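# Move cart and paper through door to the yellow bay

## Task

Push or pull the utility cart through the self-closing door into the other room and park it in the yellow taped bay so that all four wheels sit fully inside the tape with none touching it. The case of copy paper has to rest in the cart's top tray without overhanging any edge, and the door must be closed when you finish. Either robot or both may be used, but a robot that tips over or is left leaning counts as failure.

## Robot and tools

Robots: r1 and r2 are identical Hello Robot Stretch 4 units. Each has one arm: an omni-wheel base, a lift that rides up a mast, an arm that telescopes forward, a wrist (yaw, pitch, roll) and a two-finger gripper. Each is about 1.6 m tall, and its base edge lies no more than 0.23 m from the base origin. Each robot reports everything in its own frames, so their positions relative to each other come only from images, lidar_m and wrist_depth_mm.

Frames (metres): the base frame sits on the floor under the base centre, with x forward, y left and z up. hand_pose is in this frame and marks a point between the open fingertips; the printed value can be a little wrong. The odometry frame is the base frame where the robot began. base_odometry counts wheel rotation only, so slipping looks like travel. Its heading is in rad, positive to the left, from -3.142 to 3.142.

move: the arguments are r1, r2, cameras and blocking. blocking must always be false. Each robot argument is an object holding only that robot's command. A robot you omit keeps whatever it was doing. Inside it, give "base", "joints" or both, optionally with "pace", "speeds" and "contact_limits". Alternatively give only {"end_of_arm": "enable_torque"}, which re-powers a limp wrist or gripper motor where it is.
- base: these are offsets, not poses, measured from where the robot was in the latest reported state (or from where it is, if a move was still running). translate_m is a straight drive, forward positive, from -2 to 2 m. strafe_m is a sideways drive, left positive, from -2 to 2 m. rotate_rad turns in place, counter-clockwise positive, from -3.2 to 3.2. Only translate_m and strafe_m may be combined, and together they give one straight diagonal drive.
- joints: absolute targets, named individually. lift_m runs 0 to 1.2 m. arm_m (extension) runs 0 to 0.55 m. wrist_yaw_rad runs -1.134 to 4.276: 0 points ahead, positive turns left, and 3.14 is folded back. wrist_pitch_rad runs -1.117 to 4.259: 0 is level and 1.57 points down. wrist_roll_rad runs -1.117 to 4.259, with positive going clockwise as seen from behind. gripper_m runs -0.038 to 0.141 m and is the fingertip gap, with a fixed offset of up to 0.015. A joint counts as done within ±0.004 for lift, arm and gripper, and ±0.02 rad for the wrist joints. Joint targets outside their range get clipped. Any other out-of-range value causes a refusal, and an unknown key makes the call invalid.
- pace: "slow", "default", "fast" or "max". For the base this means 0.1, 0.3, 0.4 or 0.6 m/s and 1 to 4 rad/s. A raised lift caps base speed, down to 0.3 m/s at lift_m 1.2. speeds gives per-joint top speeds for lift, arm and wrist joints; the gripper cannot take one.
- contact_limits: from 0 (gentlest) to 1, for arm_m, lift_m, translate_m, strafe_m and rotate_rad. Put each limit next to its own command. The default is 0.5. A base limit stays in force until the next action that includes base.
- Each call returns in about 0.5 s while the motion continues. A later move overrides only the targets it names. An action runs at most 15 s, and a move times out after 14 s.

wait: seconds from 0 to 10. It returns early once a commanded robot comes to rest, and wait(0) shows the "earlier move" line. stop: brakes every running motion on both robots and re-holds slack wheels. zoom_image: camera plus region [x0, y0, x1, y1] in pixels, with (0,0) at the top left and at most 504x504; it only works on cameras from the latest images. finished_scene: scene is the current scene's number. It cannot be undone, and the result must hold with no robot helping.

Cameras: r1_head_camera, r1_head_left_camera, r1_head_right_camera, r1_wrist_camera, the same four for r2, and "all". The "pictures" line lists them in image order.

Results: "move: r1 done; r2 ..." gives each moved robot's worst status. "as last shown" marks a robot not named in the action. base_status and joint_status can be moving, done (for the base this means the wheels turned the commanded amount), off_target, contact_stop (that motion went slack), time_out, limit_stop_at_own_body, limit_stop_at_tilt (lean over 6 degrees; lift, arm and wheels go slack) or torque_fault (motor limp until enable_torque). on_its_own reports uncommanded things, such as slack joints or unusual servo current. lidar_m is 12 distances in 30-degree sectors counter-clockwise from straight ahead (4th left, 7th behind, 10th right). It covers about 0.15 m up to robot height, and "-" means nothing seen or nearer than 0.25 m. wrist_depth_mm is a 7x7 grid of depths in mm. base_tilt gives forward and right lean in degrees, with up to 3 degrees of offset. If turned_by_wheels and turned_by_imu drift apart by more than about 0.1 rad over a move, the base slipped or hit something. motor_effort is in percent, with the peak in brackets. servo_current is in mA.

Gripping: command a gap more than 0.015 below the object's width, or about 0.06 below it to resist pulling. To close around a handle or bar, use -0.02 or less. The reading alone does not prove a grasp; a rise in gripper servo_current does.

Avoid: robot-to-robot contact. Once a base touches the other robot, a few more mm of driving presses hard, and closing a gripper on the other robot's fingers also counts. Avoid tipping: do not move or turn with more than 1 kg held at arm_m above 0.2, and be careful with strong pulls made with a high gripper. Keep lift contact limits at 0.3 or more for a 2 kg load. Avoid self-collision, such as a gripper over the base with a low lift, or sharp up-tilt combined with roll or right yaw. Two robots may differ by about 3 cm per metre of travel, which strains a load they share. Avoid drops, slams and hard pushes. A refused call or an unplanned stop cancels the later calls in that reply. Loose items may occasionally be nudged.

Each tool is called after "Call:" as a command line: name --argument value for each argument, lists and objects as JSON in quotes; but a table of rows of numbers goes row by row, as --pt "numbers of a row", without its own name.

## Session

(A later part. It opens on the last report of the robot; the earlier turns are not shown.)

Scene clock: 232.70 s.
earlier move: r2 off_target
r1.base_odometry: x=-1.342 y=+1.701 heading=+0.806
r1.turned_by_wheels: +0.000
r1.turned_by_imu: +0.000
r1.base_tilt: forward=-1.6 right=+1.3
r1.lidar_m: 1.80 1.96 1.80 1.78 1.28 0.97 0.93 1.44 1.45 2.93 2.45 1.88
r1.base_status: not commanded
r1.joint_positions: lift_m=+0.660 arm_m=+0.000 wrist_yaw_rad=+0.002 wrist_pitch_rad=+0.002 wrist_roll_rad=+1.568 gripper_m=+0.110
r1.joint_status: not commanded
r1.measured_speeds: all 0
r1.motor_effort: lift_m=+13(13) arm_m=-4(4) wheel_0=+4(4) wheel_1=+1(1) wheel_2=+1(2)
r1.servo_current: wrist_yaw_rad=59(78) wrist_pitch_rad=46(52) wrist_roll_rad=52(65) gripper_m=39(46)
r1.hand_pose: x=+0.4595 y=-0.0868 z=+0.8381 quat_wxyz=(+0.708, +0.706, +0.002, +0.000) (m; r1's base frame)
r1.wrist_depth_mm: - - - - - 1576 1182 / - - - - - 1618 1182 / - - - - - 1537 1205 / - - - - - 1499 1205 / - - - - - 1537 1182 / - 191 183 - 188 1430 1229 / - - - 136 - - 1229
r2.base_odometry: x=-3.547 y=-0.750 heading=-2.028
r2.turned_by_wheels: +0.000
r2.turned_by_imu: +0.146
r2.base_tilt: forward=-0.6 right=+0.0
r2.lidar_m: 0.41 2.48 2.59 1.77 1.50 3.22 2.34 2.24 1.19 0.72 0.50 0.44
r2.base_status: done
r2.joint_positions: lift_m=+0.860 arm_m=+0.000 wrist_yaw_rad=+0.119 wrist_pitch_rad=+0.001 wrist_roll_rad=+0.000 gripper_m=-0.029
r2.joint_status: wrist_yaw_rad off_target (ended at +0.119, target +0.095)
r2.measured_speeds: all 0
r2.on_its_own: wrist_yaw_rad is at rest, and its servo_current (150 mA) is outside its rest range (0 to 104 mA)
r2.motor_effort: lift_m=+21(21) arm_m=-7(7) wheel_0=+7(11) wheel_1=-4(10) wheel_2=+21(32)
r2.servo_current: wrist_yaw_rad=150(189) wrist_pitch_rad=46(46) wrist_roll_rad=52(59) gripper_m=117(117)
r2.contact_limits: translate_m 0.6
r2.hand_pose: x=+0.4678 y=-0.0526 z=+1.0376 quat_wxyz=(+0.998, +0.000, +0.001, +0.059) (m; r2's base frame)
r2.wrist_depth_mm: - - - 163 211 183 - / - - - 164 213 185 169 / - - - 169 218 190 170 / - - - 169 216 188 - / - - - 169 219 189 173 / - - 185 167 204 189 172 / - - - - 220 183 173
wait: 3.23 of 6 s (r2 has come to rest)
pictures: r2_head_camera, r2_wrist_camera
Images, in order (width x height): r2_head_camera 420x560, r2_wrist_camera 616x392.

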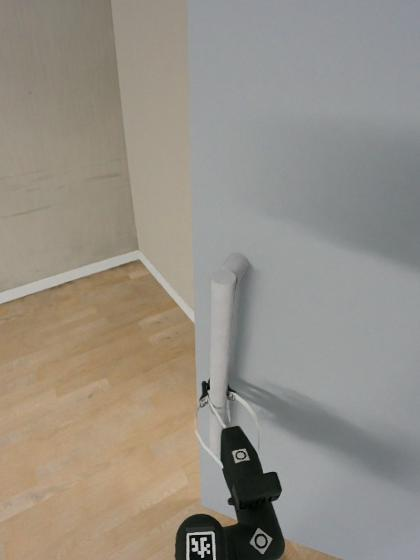

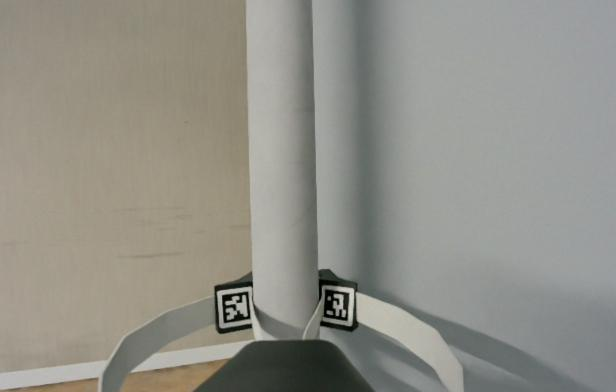

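Call:
move --r2 '{"base":{"translate_m":-0.2,"strafe_m":-0.11},"joints":{"wrist_yaw_rad":0.3},"pace":"slow","speeds":{"wrist_yaw_rad":0.1},"contact_limits":{"translate_m":0.6}}' --blocking false --cameras '[]'

Call:
wait --seconds 6 --cameras '["r2_head_left_camera"]'

Call:
move --r2 '{"base":{"translate_m":-0.195,"strafe_m":-0.13},"joints":{"wrist_yaw_rad":0.5},"pace":"slow","speeds":{"wrist_yaw_rad":0.1},"contact_limits":{"translate_m":0.6}}' --blocking false --cameras '[]'

Call:
wait --seconds 6 --cameras '["r2_head_camera","r2_wrist_camera","r2_head_left_camera"]'

Scene clock: 241.80 s.
move: r2 moving
r1: as last shown
r1.lidar_m: 1.79 1.94 1.83 1.77 1.29 0.96 0.92 1.45 1.45 2.95 2.43 1.88
r1.motor_effort: lift_m=+13(13) arm_m=-3(4) wheel_0=+4(4) wheel_1=+1(1) wheel_2=+1(2)
r1.servo_current: wrist_yaw_rad=26(72) wrist_pitch_rad=39(46) wrist_roll_rad=52(59) gripper_m=39(46)
r1.wrist_depth_mm: - - - - - 1576 1205 / - - - - - 1537 1205 / - - - - - 1499 1182 / - - - - - 1537 1205 / - - - - - 1537 1229 / - 191 183 - 189 1464 1205 / - - - 136 - - 1255
r2.base_odometry: x=-3.548 y=-0.736 heading=-2.027
r2.turned_by_wheels: +0.002
r2.turned_by_imu: +0.003
r2.base_tilt: forward=-0.6 right=+0.0
r2.lidar_m: 0.39 2.50 2.64 1.71 1.50 3.20 2.33 2.22 1.17 0.74 0.50 0.43
r2.base_status: translate_m moving; strafe_m moving
r2.joint_positions: lift_m=+0.860 arm_m=+0.000 wrist_yaw_rad=+0.157 wrist_pitch_rad=+0.001 wrist_roll_rad=+0.000 gripper_m=-0.029
r2.joint_status: wrist_yaw_rad moving
r2.measured_speeds: translate_m=-0.051 strafe_m=-0.026 rotate_rad=-0.004 lift_m=+0.000 arm_m=+0.000 wrist_yaw_rad=+0.108 wrist_pitch_rad=+0.000 wrist_roll_rad=+0.000
r2.motor_effort: lift_m=+21(21) arm_m=-7(7) wheel_0=+4(8) wheel_1=-11(11) wheel_2=+30(30)
r2.servo_current: wrist_yaw_rad=85(163) wrist_pitch_rad=46(46) wrist_roll_rad=52(52) gripper_m=111(111)
r2.contact_limits: translate_m 0.6
r2.hand_pose: x=+0.4696 y=-0.0414 z=+1.0376 quat_wxyz=(+0.997, +0.000, +0.001, +0.078) (m; r2's base frame)
r2.wrist_depth_mm: - - - 163 211 182 - / - - - 163 212 183 167 / - - - 168 217 188 168 / - - - 168 216 187 169 / - - - 168 217 187 170 / - - 183 168 204 187 170 / - - - - 219 182 -
pictures: none
No camera images: "cameras" was empty.

Scene clock: 244.93 s.
earlier move: r2 done
r1.base_odometry: x=-1.342 y=+1.701 heading=+0.806
r1.turned_by_wheels: +0.000
r1.turned_by_imu: +0.000
r1.base_tilt: forward=-1.6 right=+1.3
r1.lidar_m: 1.83 1.96 1.81 1.77 1.30 0.96 0.92 1.46 1.45 2.94 2.49 1.87
r1.base_status: not commanded
r1.joint_positions: lift_m=+0.660 arm_m=+0.000 wrist_yaw_rad=+0.002 wrist_pitch_rad=+0.002 wrist_roll_rad=+1.568 gripper_m=+0.110
r1.joint_status: not commanded
r1.measured_speeds: all 0
r1.motor_effort: lift_m=+13(13) arm_m=-3(4) wheel_0=+4(4) wheel_1=+1(1) wheel_2=+1(2)
r1.servo_current: wrist_yaw_rad=39(72) wrist_pitch_rad=39(52) wrist_roll_rad=65(72) gripper_m=46(52)
r1.hand_pose: x=+0.4595 y=-0.0868 z=+0.8381 quat_wxyz=(+0.708, +0.706, +0.002, +0.000) (m; r1's base frame)
r1.wrist_depth_mm: - - - - - 1537 1160 / - - - - - 1537 1182 / - - - - - 1537 1205 / - - - - - 1537 1205 / - - - - - 1537 1205 / - 191 183 - 189 1430 1205 / - - - 136 - - 1229
r2.base_odometry: x=-3.558 y=-0.523 heading=-2.027
r2.turned_by_wheels: -0.001
r2.turned_by_imu: +0.249
r2.base_tilt: forward=-0.6 right=+0.0
r2.lidar_m: 0.42 2.65 3.04 1.54 1.88 2.51 2.11 1.62 0.91 0.57 0.44 0.40
r2.base_status: done
r2.joint_positions: lift_m=+0.860 arm_m=+0.000 wrist_yaw_rad=+0.319 wrist_pitch_rad=+0.001 wrist_roll_rad=+0.000 gripper_m=-0.029
r2.joint_status: all done
r2.measured_speeds: all 0
r2.on_its_own: wrist_yaw_rad is at rest, and its servo_current (111 mA) is outside its rest range (0 to 104 mA)
r2.motor_effort: lift_m=+21(21) arm_m=-8(9) wheel_0=+4(13) wheel_1=-5(13) wheel_2=+17(31)
r2.servo_current: wrist_yaw_rad=111(163) wrist_pitch_rad=39(46) wrist_roll_rad=46(59) gripper_m=111(117)
r2.contact_limits: translate_m 0.6
r2.hand_pose: x=+0.4724 y=+0.0074 z=+1.0377 quat_wxyz=(+0.987, +0.000, +0.001, +0.159) (m; r2's base frame)
r2.wrist_depth_mm: - - - 165 208 170 - / - - - 165 208 167 - / - - - 166 212 173 147 / - - - 167 213 174 148 / - - - 167 214 170 151 / - - 187 170 181 171 152 / - - - - 209 157 -
wait: 3.13 of 6 s (r2 has come to rest)
pictures: r2_head_left_camera
Images, in order (width x height): r2_head_left_camera 420x672.

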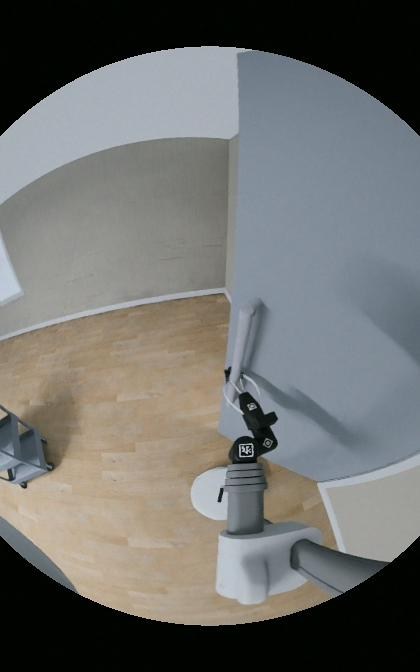

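Scene clock: 245.43 s.
move: r2 moving
r1: as last shown
r1.lidar_m: 1.81 1.95 1.83 1.75 1.28 0.97 0.93 1.45 1.44 2.94 2.48 1.88
r1.motor_effort: lift_m=+13(13) arm_m=-3(4) wheel_0=+3(4) wheel_1=+1(1) wheel_2=+1(2)
r1.servo_current: wrist_yaw_rad=46(65) wrist_pitch_rad=46(46) wrist_roll_rad=39(65) gripper_m=46(46)
r1.wrist_depth_mm: - - - - - 1576 1160 / - - - - - 1537 1182 / - - - - - 1499 1182 / - - - - - 1499 1205 / - - - - - 1499 1229 / - 191 182 - 188 1430 1205 / - - - 136 - - 1205
r2.base_odometry: x=-3.559 y=-0.509 heading=-2.025
r2.turned_by_wheels: +0.002
r2.turned_by_imu: +0.004
r2.base_tilt: forward=-0.6 right=+0.0
r2.lidar_m: 0.41 2.65 3.08 1.54 1.93 2.49 2.11 1.60 0.90 0.58 0.43 0.37
r2.base_status: translate_m moving; strafe_m moving
r2.joint_positions: lift_m=+0.860 arm_m=+0.000 wrist_yaw_rad=+0.356 wrist_pitch_rad=+0.001 wrist_roll_rad=+0.000 gripper_m=-0.029
r2.joint_status: wrist_yaw_rad moving
r2.measured_speeds: translate_m=-0.049 strafe_m=-0.029 rotate_rad=-0.003 lift_m=+0.000 arm_m=+0.000 wrist_yaw_rad=+0.112 wrist_pitch_rad=+0.000 wrist_roll_rad=+0.000
r2.motor_effort: lift_m=+21(21) arm_m=-8(8) wheel_0=+9(10) wheel_1=-13(14) wheel_2=+25(27)
r2.servo_current: wrist_yaw_rad=59(117) wrist_pitch_rad=39(46) wrist_roll_rad=39(59) gripper_m=111(117)
r2.contact_limits: translate_m 0.6
r2.hand_pose: x=+0.4719 y=+0.0186 z=+1.0377 quat_wxyz=(+0.984, +0.000, +0.001, +0.177) (m; r2's base frame)
r2.wrist_depth_mm: - - - 165 208 168 - / - - - 165 209 165 - / - - - 165 211 172 - / - - - 167 213 173 - / - - - 166 214 169 150 / - - 186 167 181 169 - / - - - - 209 - -
pictures: none
No camera images: "cameras" was empty.

Scene clock: 248.67 s.
earlier move: r2 done
r1.base_odometry: x=-1.342 y=+1.701 heading=+0.806
r1.turned_by_wheels: +0.000
r1.turned_by_imu: +0.000
r1.base_tilt: forward=-1.6 right=+1.3
r1.lidar_m: 1.83 1.94 1.81 1.77 1.28 0.95 0.93 1.44 1.43 2.94 2.47 1.87
r1.base_status: not commanded
r1.joint_positions: lift_m=+0.660 arm_m=+0.000 wrist_yaw_rad=+0.002 wrist_pitch_rad=+0.002 wrist_roll_rad=+1.568 gripper_m=+0.110
r1.joint_status: not commanded
r1.measured_speeds: all 0
r1.motor_effort: lift_m=+13(13) arm_m=-3(4) wheel_0=+4(4) wheel_1=+1(1) wheel_2=+1(2)
r1.servo_current: wrist_yaw_rad=46(65) wrist_pitch_rad=39(52) wrist_roll_rad=39(72) gripper_m=46(52)
r1.hand_pose: x=+0.4595 y=-0.0868 z=+0.8381 quat_wxyz=(+0.708, +0.706, +0.002, +0.000) (m; r1's base frame)
r1.wrist_depth_mm: - - - - - 1576 1160 / - - - - - 1576 1182 / - - - - - 1499 1182 / - - - - - 1499 1205 / - - - - - 1576 1229 / - 191 183 - 189 1430 1205 / - - - 136 - - 1229
r2.base_odometry: x=-3.589 y=-0.291 heading=-2.026
r2.turned_by_wheels: -0.001
r2.turned_by_imu: +0.306
r2.base_tilt: forward=-0.6 right=+0.0
r2.lidar_m: 0.35 2.85 1.72 1.65 2.71 2.10 2.03 0.95 0.67 0.36 0.32 0.29
r2.base_status: done
r2.joint_positions: lift_m=+0.860 arm_m=+0.000 wrist_yaw_rad=+0.511 wrist_pitch_rad=+0.001 wrist_roll_rad=+0.000 gripper_m=-0.029
r2.joint_status: all done
r2.measured_speeds: all 0
r2.motor_effort: lift_m=+21(21) arm_m=-10(10) wheel_0=+2(18) wheel_1=-6(17) wheel_2=+16(32)
r2.servo_current: wrist_yaw_rad=72(117) wrist_pitch_rad=46(46) wrist_roll_rad=52(59) gripper_m=111(117)
r2.contact_limits: translate_m 0.6
r2.hand_pose: x=+0.4656 y=+0.0647 z=+1.0377 quat_wxyz=(+0.968, +0.000, +0.001, +0.253) (m; r2's base frame)
r2.wrist_depth_mm: - - - 165 221 148 - / - - - 167 211 157 - / - - - 167 228 152 - / - - - 167 229 153 122 / - - - 170 232 153 122 / - - 186 172 180 146 - / - - - - 218 139 -
wait: 3.23 of 6 s (r2 has come to rest)
pictures: r2_head_camera, r2_head_left_camera, r2_wrist_camera
Images, in order (width x height): r2_head_camera 420x560, r2_head_left_camera 420x672, r2_wrist_camera 616x392.

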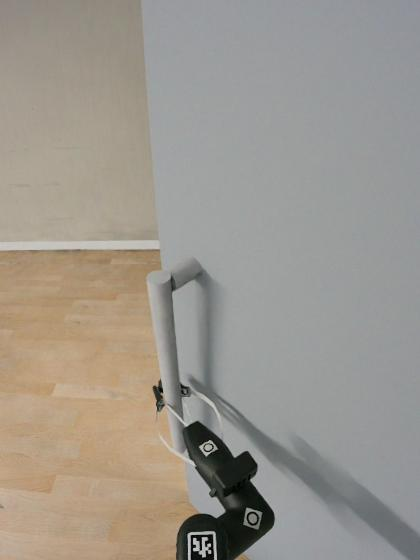

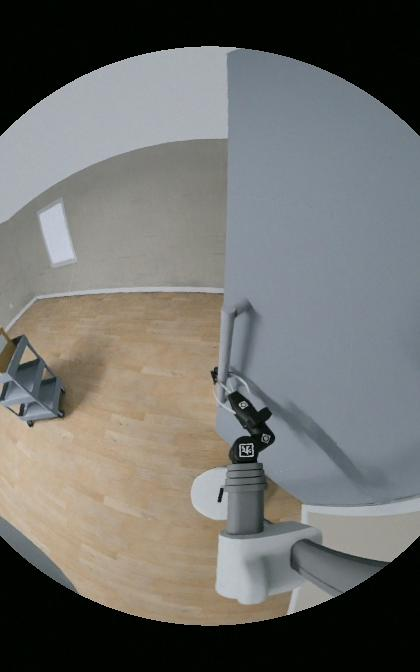

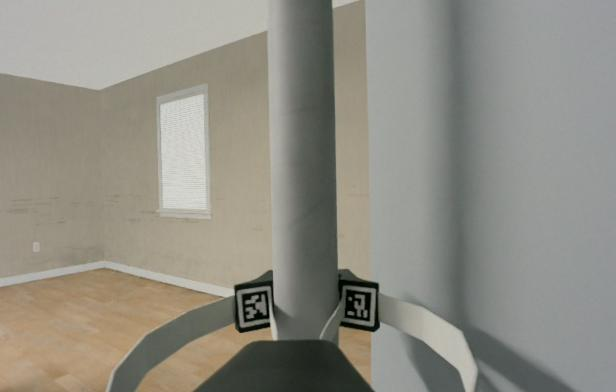

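Call:
wait --seconds 0.1 --cameras '["r1_head_left_camera","r1_head_right_camera","r2_head_right_camera"]'

Scene clock: 260.17 s.
r1.base_odometry: x=-1.342 y=+1.701 heading=+0.806
r1.turned_by_wheels: +0.000
r1.turned_by_imu: +0.000
r1.base_tilt: forward=-1.6 right=+1.3
r1.lidar_m: 1.82 1.96 1.80 1.75 1.29 0.96 0.90 1.44 1.45 2.95 2.47 1.87
r1.base_status: not commanded
r1.joint_positions: lift_m=+0.660 arm_m=+0.000 wrist_yaw_rad=+0.002 wrist_pitch_rad=+0.002 wrist_roll_rad=+1.568 gripper_m=+0.110
r1.joint_status: not commanded
r1.measured_speeds: all 0
r1.motor_effort: lift_m=+13(13) arm_m=-3(4) wheel_0=+4(4) wheel_1=+1(1) wheel_2=+1(2)
r1.servo_current: wrist_yaw_rad=52(65) wrist_pitch_rad=46(52) wrist_roll_rad=52(72) gripper_m=46(52)
r1.hand_pose: x=+0.4595 y=-0.0868 z=+0.8381 quat_wxyz=(+0.708, +0.706, +0.002, +0.000) (m; r1's base frame)
r1.wrist_depth_mm: - - - - - 1576 1182 / - - - - - 1576 1205 / - - - - - 1464 1205 / - - - - - 1537 1205 / - - - - - 1499 1229 / - 191 183 - 189 1430 1205 / - - - 136 - - 1229
r2.base_odometry: x=-3.589 y=-0.291 heading=-2.026
r2.turned_by_wheels: +0.000
r2.turned_by_imu: +0.000
r2.base_tilt: forward=-0.6 right=+0.0
r2.lidar_m: 0.38 2.88 1.72 1.66 2.76 2.08 2.03 0.91 0.67 0.40 0.32 0.32
r2.base_status: done
r2.joint_positions: lift_m=+0.860 arm_m=+0.000 wrist_yaw_rad=+0.511 wrist_pitch_rad=+0.001 wrist_roll_rad=+0.000 gripper_m=-0.029
r2.joint_status: all done
r2.measured_speeds: all 0
r2.motor_effort: lift_m=+21(21) arm_m=-9(10) wheel_0=+2(18) wheel_1=-6(17) wheel_2=+16(32)
r2.servo_current: wrist_yaw_rad=65(117) wrist_pitch_rad=39(46) wrist_roll_rad=46(59) gripper_m=111(117)
r2.contact_limits: translate_m 0.6
r2.hand_pose: x=+0.4656 y=+0.0647 z=+1.0377 quat_wxyz=(+0.968, +0.000, +0.001, +0.253) (m; r2's base frame)
r2.wrist_depth_mm: - - - 164 220 148 - / - - - 166 211 156 - / - - - 167 227 158 - / - - - 168 229 152 126 / - - - 170 232 153 127 / - - 185 171 180 146 - / - - - - 218 139 -
wait: 0.10 s; at rest from the start
pictures: r1_head_left_camera, r1_head_right_camera, r2_head_right_camera
Images, in order (width x height): r1_head_left_camera 420x672, r1_head_right_camera 420x672, r2_head_right_camera 420x672.

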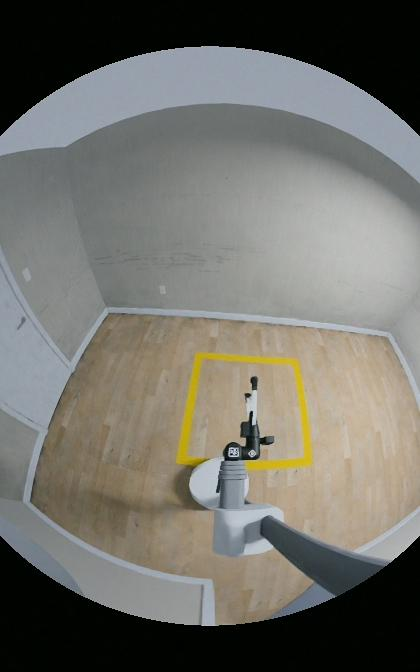

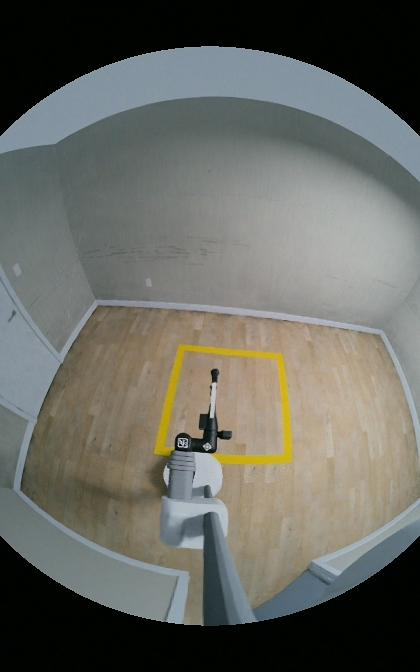

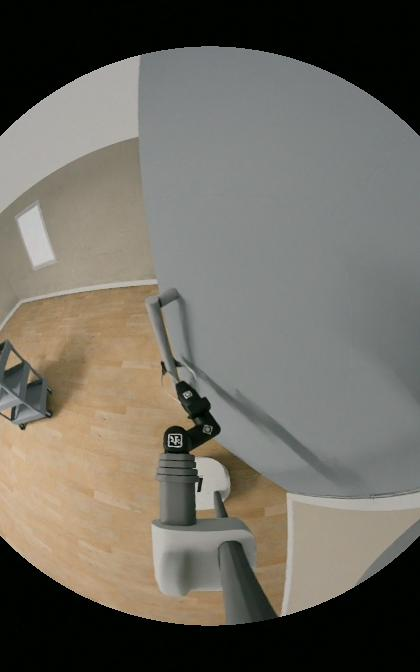

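Call:
move --r2 '{"base":{"translate_m":-0.135,"strafe_m":-0.0},"pace":"slow","contact_limits":{"translate_m":0.6}}' --blocking false --cameras '[]'

Call:
wait --seconds 6 --cameras '["r2_head_right_camera","r2_wrist_camera"]'

Scene clock: 268.30 s.
move: r2 moving
r1: as last shown
r1.lidar_m: 1.83 1.94 1.81 1.74 1.25 0.97 0.93 1.44 1.44 2.93 2.48 1.88
r1.motor_effort: lift_m=+13(13) arm_m=-4(4) wheel_0=+3(4) wheel_1=+0(1) wheel_2=+2(2)
r1.servo_current: wrist_yaw_rad=59(65) wrist_pitch_rad=46(46) wrist_roll_rad=33(52) gripper_m=33(46)
r1.wrist_depth_mm: - - - - - 1537 1182 / - - - - - 1537 1182 / - - - - - 1464 1205 / - - - - - 1537 1229 / - - - - - 1499 1229 / - 191 183 - 188 1430 1229 / - - - 136 - - 1205
r2.base_odometry: x=-3.584 y=-0.280 heading=-2.025
r2.turned_by_wheels: +0.001
r2.turned_by_imu: +0.003
r2.base_tilt: forward=-0.6 right=+0.0
r2.lidar_m: 0.38 2.93 1.72 1.65 2.75 2.08 1.99 0.92 0.67 0.39 0.31 0.31
r2.base_status: translate_m moving; strafe_m moving
r2.joint_positions: lift_m=+0.860 arm_m=+0.000 wrist_yaw_rad=+0.511 wrist_pitch_rad=+0.001 wrist_roll_rad=+0.000 gripper_m=-0.029
r2.joint_status: not commanded
r2.measured_speeds: translate_m=-0.054 strafe_m=+0.003 rotate_rad=-0.011 lift_m=+0.000 arm_m=+0.000 wrist_yaw_rad=+0.000 wrist_pitch_rad=+0.000 wrist_roll_rad=+0.000
r2.motor_effort: lift_m=+21(21) arm_m=-10(10) wheel_0=+1(6) wheel_1=-11(16) wheel_2=+29(31)
r2.servo_current: wrist_yaw_rad=72(72) wrist_pitch_rad=39(46) wrist_roll_rad=52(52) gripper_m=111(117)
r2.contact_limits: translate_m 0.6
r2.hand_pose: x=+0.4656 y=+0.0647 z=+1.0377 quat_wxyz=(+0.968, +0.000, +0.001, +0.253) (m; r2's base frame)
r2.wrist_depth_mm: - - - 164 220 148 - / - - - 167 211 156 - / - - - 167 227 158 - / - - - 168 229 151 126 / - - - 169 230 152 - / - - 186 171 181 145 - / - - - - 217 138 -
pictures: none
No camera images: "cameras" was empty.

Scene clock: 270.77 s.
earlier move: r2 done
r1.base_odometry: x=-1.342 y=+1.701 heading=+0.806
r1.turned_by_wheels: +0.000
r1.turned_by_imu: +0.000
r1.base_tilt: forward=-1.6 right=+1.3
r1.lidar_m: 1.83 1.93 1.83 1.76 1.27 0.97 0.91 1.43 1.43 2.94 2.47 1.87
r1.base_status: not commanded
r1.joint_positions: lift_m=+0.660 arm_m=+0.000 wrist_yaw_rad=+0.002 wrist_pitch_rad=+0.002 wrist_roll_rad=+1.568 gripper_m=+0.110
r1.joint_status: not commanded
r1.measured_speeds: all 0
r1.motor_effort: lift_m=+13(13) arm_m=-3(4) wheel_0=+3(4) wheel_1=+1(1) wheel_2=+1(2)
r1.servo_current: wrist_yaw_rad=39(65) wrist_pitch_rad=39(52) wrist_roll_rad=46(72) gripper_m=46(52)
r1.hand_pose: x=+0.4595 y=-0.0868 z=+0.8381 quat_wxyz=(+0.708, +0.706, +0.002, +0.000) (m; r1's base frame)
r1.wrist_depth_mm: - - - - - 1537 1160 / - - - - - 1576 1182 / - - - - - 1499 1182 / - - - - - 1499 1205 / - - - - - 1537 1229 / - 191 183 - 187 1430 1205 / - - - 136 - - 1229
r2.base_odometry: x=-3.530 y=-0.170 heading=-2.025
r2.turned_by_wheels: -0.001
r2.turned_by_imu: +0.048
r2.base_tilt: forward=-0.6 right=+0.0
r2.lidar_m: 0.39 3.00 1.66 1.74 2.57 1.99 1.95 0.93 0.70 0.40 0.32 0.32
r2.base_status: done
r2.joint_positions: lift_m=+0.860 arm_m=+0.000 wrist_yaw_rad=+0.509 wrist_pitch_rad=+0.001 wrist_roll_rad=+0.000 gripper_m=-0.029
r2.joint_status: not commanded
r2.measured_speeds: all 0
r2.motor_effort: lift_m=+20(21) arm_m=-8(10) wheel_0=+1(12) wheel_1=-6(21) wheel_2=+14(33)
r2.servo_current: wrist_yaw_rad=65(78) wrist_pitch_rad=46(46) wrist_roll_rad=46(59) gripper_m=104(117)
r2.contact_limits: translate_m 0.6
r2.hand_pose: x=+0.4656 y=+0.0643 z=+1.0378 quat_wxyz=(+0.968, +0.000, +0.001, +0.252) (m; r2's base frame)
r2.wrist_depth_mm: - - - 162 217 149 - / - - - 164 219 151 - / - - - 165 223 153 - / - - - 167 224 154 - / - - - 167 228 154 125 / - - 184 168 179 154 130 / - - - - 215 135 -
wait: 2.47 of 6 s (r2 has come to rest)
pictures: r2_head_right_camera, r2_wrist_camera
Images, in order (width x height): r2_head_right_camera 420x672, r2_wrist_camera 616x392.

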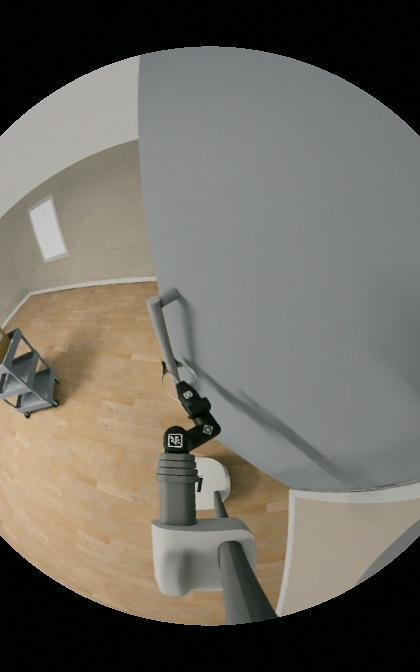

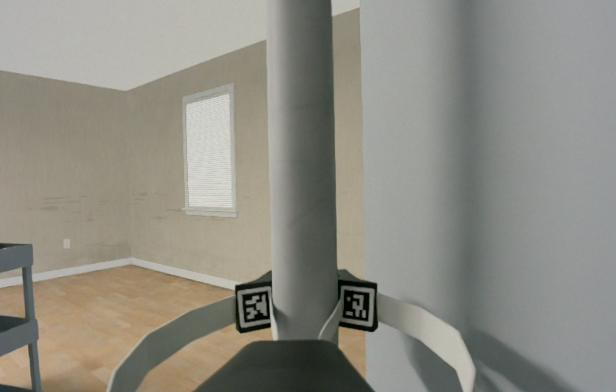

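Call:
move --r2 '{"base":{"translate_m":-0.2,"strafe_m":-0.04},"pace":"slow","contact_limits":{"translate_m":0.6}}' --blocking false --cameras '[]'

Call:
wait --seconds 6 --cameras '["r2_head_right_camera","r2_head_left_camera"]'

Scene clock: 275.40 s.
move: r2 moving
r1: as last shown
r1.base_tilt: forward=-1.5 right=+1.3
r1.lidar_m: 1.82 1.95 1.80 1.77 1.26 0.99 0.93 1.46 1.45 2.92 2.48 1.89
r1.motor_effort: lift_m=+13(13) arm_m=-3(4) wheel_0=+3(4) wheel_1=+1(1) wheel_2=+2(2)
r1.servo_current: wrist_yaw_rad=46(65) wrist_pitch_rad=52(52) wrist_roll_rad=52(59) gripper_m=39(46)
r1.wrist_depth_mm: - - - - - 1537 1160 / - - - - - 1576 1205 / - - - - - 1537 1182 / - - - - - 1464 1205 / - - - - - 1499 1205 / - 191 183 - 189 1430 1229 / - - - 136 - - 1205
r2.base_odometry: x=-3.527 y=-0.158 heading=-2.024
r2.turned_by_wheels: +0.001
r2.turned_by_imu: +0.010
r2.base_tilt: forward=-0.6 right=+0.0
r2.lidar_m: 0.39 3.02 1.65 1.79 2.52 1.98 1.95 0.91 0.67 0.43 0.33 0.33
r2.base_status: translate_m moving; strafe_m moving
r2.joint_positions: lift_m=+0.860 arm_m=+0.000 wrist_yaw_rad=+0.510 wrist_pitch_rad=+0.001 wrist_roll_rad=+0.000 gripper_m=-0.029
r2.joint_status: not commanded
r2.measured_speeds: translate_m=-0.047 strafe_m=-0.010 rotate_rad=+0.007 lift_m=+0.000 arm_m=+0.000 wrist_yaw_rad=+0.000 wrist_pitch_rad=+0.000 wrist_roll_rad=+0.000
r2.motor_effort: lift_m=+20(20) arm_m=-8(8) wheel_0=+3(5) wheel_1=-11(15) wheel_2=+23(28)
r2.servo_current: wrist_yaw_rad=65(78) wrist_pitch_rad=39(46) wrist_roll_rad=33(65) gripper_m=104(111)
r2.contact_limits: translate_m 0.6
r2.hand_pose: x=+0.4655 y=+0.0646 z=+1.0378 quat_wxyz=(+0.968, +0.000, +0.001, +0.252) (m; r2's base frame)
r2.wrist_depth_mm: - - - 163 213 153 - / - - - 164 215 155 - / - - - 165 218 156 - / - - - 166 208 150 126 / - - - 167 209 151 126 / - - 187 168 180 145 - / - - - - 211 138 -
pictures: none
No camera images: "cameras" was empty.

Scene clock: 277.27 s.
earlier move: r2 contact_stop
r1.base_odometry: x=-1.342 y=+1.701 heading=+0.806
r1.turned_by_wheels: +0.000
r1.turned_by_imu: +0.000
r1.base_tilt: forward=-1.6 right=+1.3
r1.lidar_m: 1.83 1.93 1.83 1.74 1.27 0.95 0.95 1.41 1.46 2.94 2.46 1.87
r1.base_status: not commanded
r1.joint_positions: lift_m=+0.660 arm_m=+0.000 wrist_yaw_rad=+0.002 wrist_pitch_rad=+0.002 wrist_roll_rad=+1.568 gripper_m=+0.110
r1.joint_status: not commanded
r1.measured_speeds: all 0
r1.motor_effort: lift_m=+13(13) arm_m=-4(4) wheel_0=+3(4) wheel_1=+1(1) wheel_2=+1(2)
r1.servo_current: wrist_yaw_rad=52(72) wrist_pitch_rad=46(52) wrist_roll_rad=46(59) gripper_m=46(52)
r1.hand_pose: x=+0.4595 y=-0.0868 z=+0.8381 quat_wxyz=(+0.708, +0.706, +0.002, +0.000) (m; r1's base frame)
r1.wrist_depth_mm: - - - - - 1499 1160 / - - - - - 1576 1182 / - - - - - 1499 1205 / - - - - - 1499 1205 / - - - - - 1464 1229 / - 191 183 - 189 1464 1205 / - - - 136 - - 1205
r2.base_odometry: x=-3.525 y=-0.154 heading=-2.014
r2.turned_by_wheels: +0.010
r2.turned_by_imu: +0.026
r2.base_tilt: forward=-0.6 right=+0.1
r2.lidar_m: 0.40 3.03 1.64 1.84 2.51 1.98 1.83 0.90 0.69 0.42 0.33 0.31
r2.base_status: translate_m contact_stop (by the wheels' count: -0.017 of -0.200); strafe_m contact_stop (by the wheels' count: -0.003 of -0.040)
r2.joint_positions: lift_m=+0.860 arm_m=+0.000 wrist_yaw_rad=+0.498 wrist_pitch_rad=+0.001 wrist_roll_rad=+0.000 gripper_m=-0.029
r2.joint_status: not commanded
r2.measured_speeds: all 0
r2.on_its_own: the wheels are slack since a contact_stop
r2.motor_effort: lift_m=+19(20) arm_m=-8(8) wheel_0=+0(8) wheel_1=+0(16) wheel_2=+0(33)
r2.servo_current: wrist_yaw_rad=46(78) wrist_pitch_rad=39(46) wrist_roll_rad=52(65) gripper_m=104(111)
r2.contact_limits: translate_m 0.6
r2.hand_pose: x=+0.4663 y=+0.0609 z=+1.0378 quat_wxyz=(+0.969, +0.000, +0.001, +0.246) (m; r2's base frame)
r2.wrist_depth_mm: - - - 164 212 154 - / - - - 165 214 157 - / - - - 165 229 165 - / - - - 165 233 158 129 / - - - 167 235 159 134 / - - 185 167 179 153 134 / - - - - 220 146 -
wait: 1.87 of 6 s (r2 has come to rest)
pictures: r2_head_left_camera, r2_head_right_camera
Images, in order (width x height): r2_head_left_camera 420x672, r2_head_right_camera 420x672.

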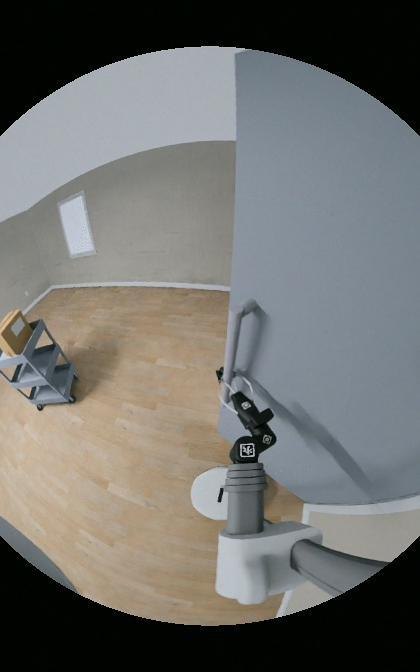

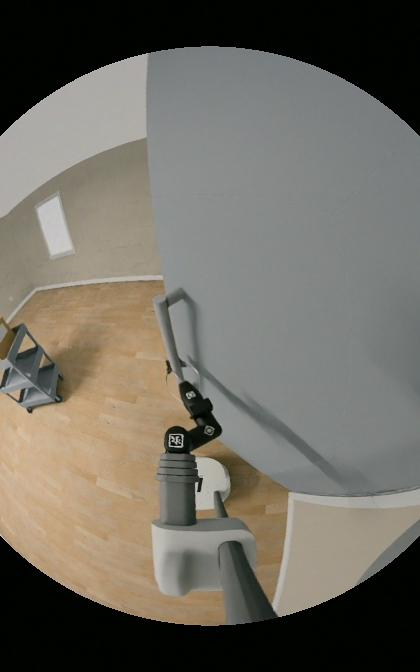

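Call:
stop --cameras '[]'

Call:
move --r1 '{"base":{"rotate_rad":3.14}}' --blocking false --cameras '[]'

Call:
wait --seconds 5 --cameras '["r1_head_camera","r1_head_left_camera"]'

Scene clock: 289.17 s.
stop: r2's wheels hold again
r1.base_odometry: x=-1.342 y=+1.701 heading=+0.806
r1.turned_by_wheels: +0.000
r1.turned_by_imu: +0.000
r1.base_tilt: forward=-1.6 right=+1.3
r1.lidar_m: 1.83 1.94 1.82 1.76 1.30 0.97 0.93 1.47 1.42 2.94 2.48 1.88
r1.base_status: not commanded
r1.joint_positions: lift_m=+0.660 arm_m=+0.000 wrist_yaw_rad=+0.002 wrist_pitch_rad=+0.002 wrist_roll_rad=+1.568 gripper_m=+0.110
r1.joint_status: not commanded
r1.measured_speeds: all 0
r1.motor_effort: lift_m=+13(13) arm_m=-3(4) wheel_0=+4(4) wheel_1=+1(1) wheel_2=+2(2)
r1.servo_current: wrist_yaw_rad=52(72) wrist_pitch_rad=46(52) wrist_roll_rad=46(59) gripper_m=46(52)
r1.hand_pose: x=+0.4595 y=-0.0868 z=+0.8381 quat_wxyz=(+0.708, +0.706, +0.002, +0.000) (m; r1's base frame)
r1.wrist_depth_mm: - - - - - 1537 1182 / - - - - - 1576 1182 / - - - - - 1499 1205 / - - - - - 1464 1229 / - - - - - 1576 1205 / - 191 183 - 189 1430 1229 / - - - 136 - - 1229
r2.base_odometry: x=-3.525 y=-0.154 heading=-2.014
r2.turned_by_wheels: +0.000
r2.turned_by_imu: +0.000
r2.base_tilt: forward=-0.7 right=+0.0
r2.lidar_m: 0.40 3.06 1.63 1.85 2.49 1.97 1.88 0.88 0.69 0.40 0.33 0.32
r2.base_status: translate_m contact_stop (by the wheels' count: -0.017 of -0.200); strafe_m contact_stop (by the wheels' count: -0.003 of -0.040)
r2.joint_positions: lift_m=+0.860 arm_m=+0.000 wrist_yaw_rad=+0.498 wrist_pitch_rad=+0.001 wrist_roll_rad=+0.000 gripper_m=-0.029
r2.joint_status: not commanded
r2.measured_speeds: all 0
r2.motor_effort: lift_m=+19(20) arm_m=-7(8) wheel_0=+0(8) wheel_1=+0(16) wheel_2=+0(33)
r2.servo_current: wrist_yaw_rad=39(78) wrist_pitch_rad=39(46) wrist_roll_rad=39(65) gripper_m=104(111)
r2.contact_limits: translate_m 0.6
r2.hand_pose: x=+0.4663 y=+0.0609 z=+1.0378 quat_wxyz=(+0.969, +0.000, +0.001, +0.246) (m; r2's base frame)
r2.wrist_depth_mm: - - - 164 213 154 - / - - - 165 215 157 - / - - - 166 230 165 - / - - - 165 233 158 129 / - - - 167 234 160 134 / - - 185 167 179 153 134 / - - - - 220 146 -
pictures: none
No camera images: "cameras" was empty.

Scene clock: 289.67 s.
move: r1 moving
r1.base_odometry: x=-1.342 y=+1.701 heading=+1.058
r1.turned_by_wheels: +0.252
r1.turned_by_imu: +0.253
r1.base_tilt: forward=-1.6 right=+1.3
r1.lidar_m: 1.84 2.02 1.76 1.74 1.09 0.92 0.94 1.45 2.16 2.97 2.06 1.82
r1.base_status: rotate_rad moving
r1.joint_positions: lift_m=+0.660 arm_m=+0.000 wrist_yaw_rad=+0.002 wrist_pitch_rad=+0.002 wrist_roll_rad=+1.568 gripper_m=+0.110
r1.joint_status: not commanded
r1.measured_speeds: translate_m=+0.001 strafe_m=+0.002 rotate_rad=+0.978 lift_m=+0.000 arm_m=+0.000 wrist_yaw_rad=+0.000 wrist_pitch_rad=+0.000 wrist_roll_rad=+0.000
r1.motor_effort: lift_m=+13(13) arm_m=-3(4) wheel_0=-6(8) wheel_1=-7(8) wheel_2=-8(8)
r1.servo_current: wrist_yaw_rad=52(72) wrist_pitch_rad=33(46) wrist_roll_rad=59(65) gripper_m=46(46)
r1.hand_pose: x=+0.4595 y=-0.0868 z=+0.8381 quat_wxyz=(+0.708, +0.706, +0.002, +0.000) (m; r1's base frame)
r1.wrist_depth_mm: - - - - - 1430 1182 / - - - - - 1499 1182 / - - - - - 1464 1205 / - - - - - 1618 1205 / - - - - - 1576 1229 / - 191 183 - 189 1464 1229 / - - - 136 - 1661 1229
r2: as last shown
r2.base_tilt: forward=-0.6 right=+0.0
r2.lidar_m: 0.39 3.06 1.66 1.83 2.47 1.99 1.88 0.90 0.68 0.37 0.33 0.34
r2.motor_effort: lift_m=+20(20) arm_m=-7(8) wheel_0=+0(1) wheel_1=+0(1) wheel_2=+0(1)
r2.servo_current: wrist_yaw_rad=46(59) wrist_pitch_rad=33(39) wrist_roll_rad=39(59) gripper_m=111(117)
r2.contact_limits: translate_m 0.6
r2.wrist_depth_mm: - - - 164 212 154 - / - - - 165 215 157 - / - - - 165 230 165 - / - - - 165 232 158 129 / - - - 167 233 160 134 / - - 185 167 179 153 134 / - - - - 220 146 -
pictures: none
No camera images: "cameras" was empty.

Scene clock: 292.03 s.
earlier move: r1 done
r1.base_odometry: x=-1.342 y=+1.701 heading=-2.338
r1.turned_by_wheels: +2.887
r1.turned_by_imu: +2.903
r1.base_tilt: forward=-1.6 right=+1.3
r1.lidar_m: 0.92 1.45 1.42 2.91 2.52 1.89 1.82 1.95 1.83 1.76 1.30 0.98
r1.base_status: done
r1.joint_positions: lift_m=+0.660 arm_m=+0.000 wrist_yaw_rad=+0.002 wrist_pitch_rad=+0.002 wrist_roll_rad=+1.568 gripper_m=+0.110
r1.joint_status: not commanded
r1.measured_speeds: all 0
r1.motor_effort: lift_m=+13(14) arm_m=-4(4) wheel_0=-3(10) wheel_1=+0(9) wheel_2=-2(9)
r1.servo_current: wrist_yaw_rad=59(72) wrist_pitch_rad=46(52) wrist_roll_rad=52(65) gripper_m=46(52)
r1.hand_pose: x=+0.4595 y=-0.0868 z=+0.8380 quat_wxyz=(+0.708, +0.706, +0.002, +0.000) (m; r1's base frame)
r1.wrist_depth_mm: - - - - - - - / - - - - - - - / - - - - - - - / - - - - - - - / - - - - - - - / - - 1618 - 197 1464 1229 / - - - 136 - - 1229
r2.base_odometry: x=-3.525 y=-0.154 heading=-2.014
r2.turned_by_wheels: +0.000
r2.turned_by_imu: +0.000
r2.base_tilt: forward=-0.6 right=+0.0
r2.lidar_m: 0.38 3.07 1.64 1.84 2.51 2.00 1.86 0.89 0.69 0.41 0.33 0.33
r2.base_status: not commanded
r2.joint_positions: lift_m=+0.860 arm_m=+0.000 wrist_yaw_rad=+0.498 wrist_pitch_rad=+0.001 wrist_roll_rad=+0.000 gripper_m=-0.029
r2.joint_status: not commanded
r2.measured_speeds: all 0
r2.motor_effort: lift_m=+20(20) arm_m=-7(8) wheel_0=+1(1) wheel_1=+0(1) wheel_2=+0(1)
r2.servo_current: wrist_yaw_rad=46(59) wrist_pitch_rad=39(46) wrist_roll_rad=39(59) gripper_m=111(117)
r2.contact_limits: translate_m 0.6
r2.hand_pose: x=+0.4663 y=+0.0609 z=+1.0378 quat_wxyz=(+0.969, +0.000, +0.001, +0.246) (m; r2's base frame)
r2.wrist_depth_mm: - - - 164 213 154 - / - - - 165 215 156 - / - - - 165 229 165 - / - - - 165 233 158 129 / - - - 167 234 159 134 / - - 185 168 179 153 134 / - - - - 221 145 -
wait: 2.37 of 5 s (r1 has come to rest)
pictures: r1_head_camera, r1_head_left_camera
Images, in order (width x height): r1_head_camera 420x560, r1_head_left_camera 420x672.

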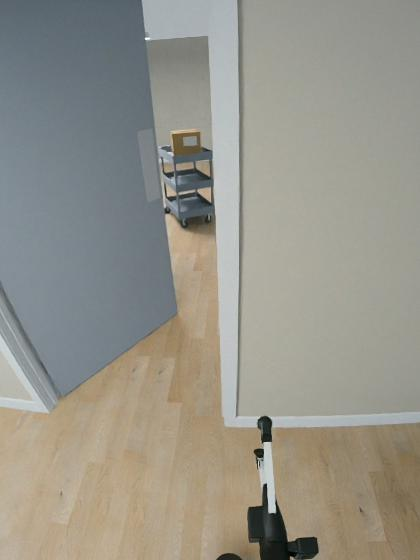

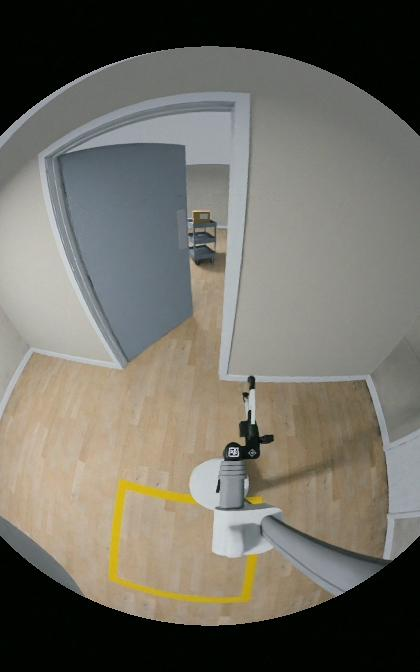

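Call:
move --r2 '{"base":{"translate_m":-0.18,"strafe_m":0.14},"pace":"slow","contact_limits":{"translate_m":0.6}}' --blocking false --cameras '[]'

Call:
wait --seconds 6 --cameras '["r1_head_left_camera","r2_wrist_camera","r2_head_right_camera"]'

Scene clock: 308.57 s.
move: r2 moving
r1: as last shown
r1.turned_by_wheels: +0.000
r1.turned_by_imu: +0.000
r1.lidar_m: 0.93 1.43 1.40 2.90 2.49 1.88 1.82 1.97 1.84 1.76 1.30 0.97
r1.motor_effort: lift_m=+14(14) arm_m=-4(4) wheel_0=-3(4) wheel_1=+0(0) wheel_2=-2(2)
r1.servo_current: wrist_yaw_rad=33(59) wrist_pitch_rad=46(52) wrist_roll_rad=33(65) gripper_m=39(46)
r1.wrist_depth_mm: - - - - - - - / - - - - - - - / - - - - - - - / - - - - - - - / - - - - - - - / - - 1618 - 198 1499 1205 / - - - 136 - - 1255
r2.base_odometry: x=-3.513 y=-0.148 heading=-2.014
r2.turned_by_wheels: +0.000
r2.turned_by_imu: +0.001
r2.base_tilt: forward=-0.6 right=+0.1
r2.lidar_m: 0.40 3.07 1.64 1.86 2.43 1.96 1.86 0.90 0.71 0.42 0.35 0.32
r2.base_status: translate_m moving; strafe_m moving
r2.joint_positions: lift_m=+0.860 arm_m=+0.000 wrist_yaw_rad=+0.498 wrist_pitch_rad=+0.001 wrist_roll_rad=+0.000 gripper_m=-0.029
r2.joint_status: not commanded
r2.measured_speeds: translate_m=-0.041 strafe_m=+0.033 rotate_rad=+0.004 lift_m=+0.000 arm_m=+0.000 wrist_yaw_rad=+0.000 wrist_pitch_rad=+0.000 wrist_roll_rad=+0.000
r2.motor_effort: lift_m=+19(20) arm_m=-8(8) wheel_0=-12(18) wheel_1=-1(2) wheel_2=+13(17)
r2.servo_current: wrist_yaw_rad=39(52) wrist_pitch_rad=46(46) wrist_roll_rad=46(52) gripper_m=104(111)
r2.contact_limits: translate_m 0.6
r2.hand_pose: x=+0.4663 y=+0.0609 z=+1.0378 quat_wxyz=(+0.969, +0.000, +0.001, +0.246) (m; r2's base frame)
r2.wrist_depth_mm: - - - 163 211 156 - / - - - 163 215 158 - / - - - 165 230 159 - / - - - 166 233 160 134 / - - - 167 234 160 135 / - - 185 167 179 154 135 / - - - - 221 141 -
pictures: none
No camera images: "cameras" was empty.

Scene clock: 311.57 s.
earlier move: r2 done
r1.base_odometry: x=-1.342 y=+1.701 heading=-2.338
r1.turned_by_wheels: +0.000
r1.turned_by_imu: +0.000
r1.base_tilt: forward=-1.6 right=+1.2
r1.lidar_m: 0.94 1.46 1.41 2.92 2.53 1.88 1.82 1.94 1.86 1.78 1.31 0.97
r1.base_status: not commanded
r1.joint_positions: lift_m=+0.660 arm_m=+0.000 wrist_yaw_rad=+0.002 wrist_pitch_rad=+0.002 wrist_roll_rad=+1.568 gripper_m=+0.110
r1.joint_status: not commanded
r1.measured_speeds: all 0
r1.motor_effort: lift_m=+13(14) arm_m=-4(4) wheel_0=-3(4) wheel_1=+0(0) wheel_2=-2(2)
r1.servo_current: wrist_yaw_rad=33(78) wrist_pitch_rad=46(52) wrist_roll_rad=33(72) gripper_m=39(46)
r1.hand_pose: x=+0.4595 y=-0.0868 z=+0.8380 quat_wxyz=(+0.708, +0.706, +0.002, +0.000) (m; r1's base frame)
r1.wrist_depth_mm: - - - - - - - / - - - - - - - / - - - - - - - / - - - - - - - / - - - - - - - / - - - - 211 1430 1205 / - 172 1661 136 - 1618 1255
r2.base_odometry: x=-3.322 y=-0.051 heading=-2.015
r2.turned_by_wheels: -0.001
r2.turned_by_imu: -0.003
r2.base_tilt: forward=-0.6 right=+0.0
r2.lidar_m: 0.39 3.25 1.57 2.11 2.24 1.79 1.77 1.05 0.82 0.59 0.44 0.41
r2.base_status: done
r2.joint_positions: lift_m=+0.860 arm_m=+0.000 wrist_yaw_rad=+0.487 wrist_pitch_rad=+0.001 wrist_roll_rad=+0.000 gripper_m=-0.029
r2.joint_status: not commanded
r2.measured_speeds: all 0
r2.motor_effort: lift_m=+20(20) arm_m=-7(8) wheel_0=-16(19) wheel_1=+2(3) wheel_2=+2(17)
r2.servo_current: wrist_yaw_rad=78(85) wrist_pitch_rad=39(46) wrist_roll_rad=39(59) gripper_m=98(111)
r2.contact_limits: translate_m 0.6
r2.hand_pose: x=+0.4669 y=+0.0578 z=+1.0378 quat_wxyz=(+0.970, +0.000, +0.001, +0.241) (m; r2's base frame)
r2.wrist_depth_mm: - - - 160 213 177 - / - - - 164 215 174 - / - - - 161 217 176 - / - - - 162 211 177 - / - - - 163 220 177 156 / - - - 164 177 172 157 / - - 158 - 222 161 -
wait: 3.00 of 6 s (r2 has come to rest)
pictures: r1_head_left_camera, r2_head_right_camera, r2_wrist_camera
Images, in order (width x height): r1_head_left_camera 420x672, r2_head_right_camera 420x672, r2_wrist_camera 616x392.

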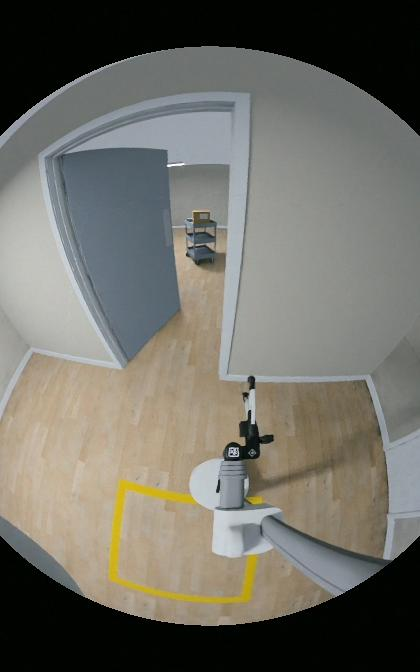

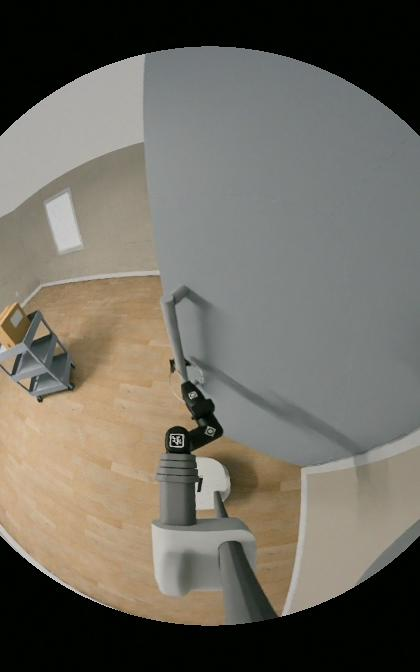

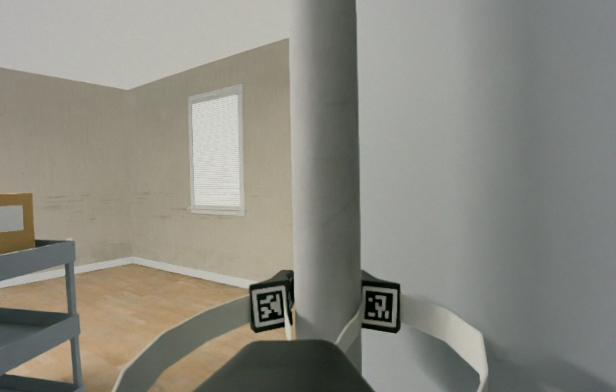

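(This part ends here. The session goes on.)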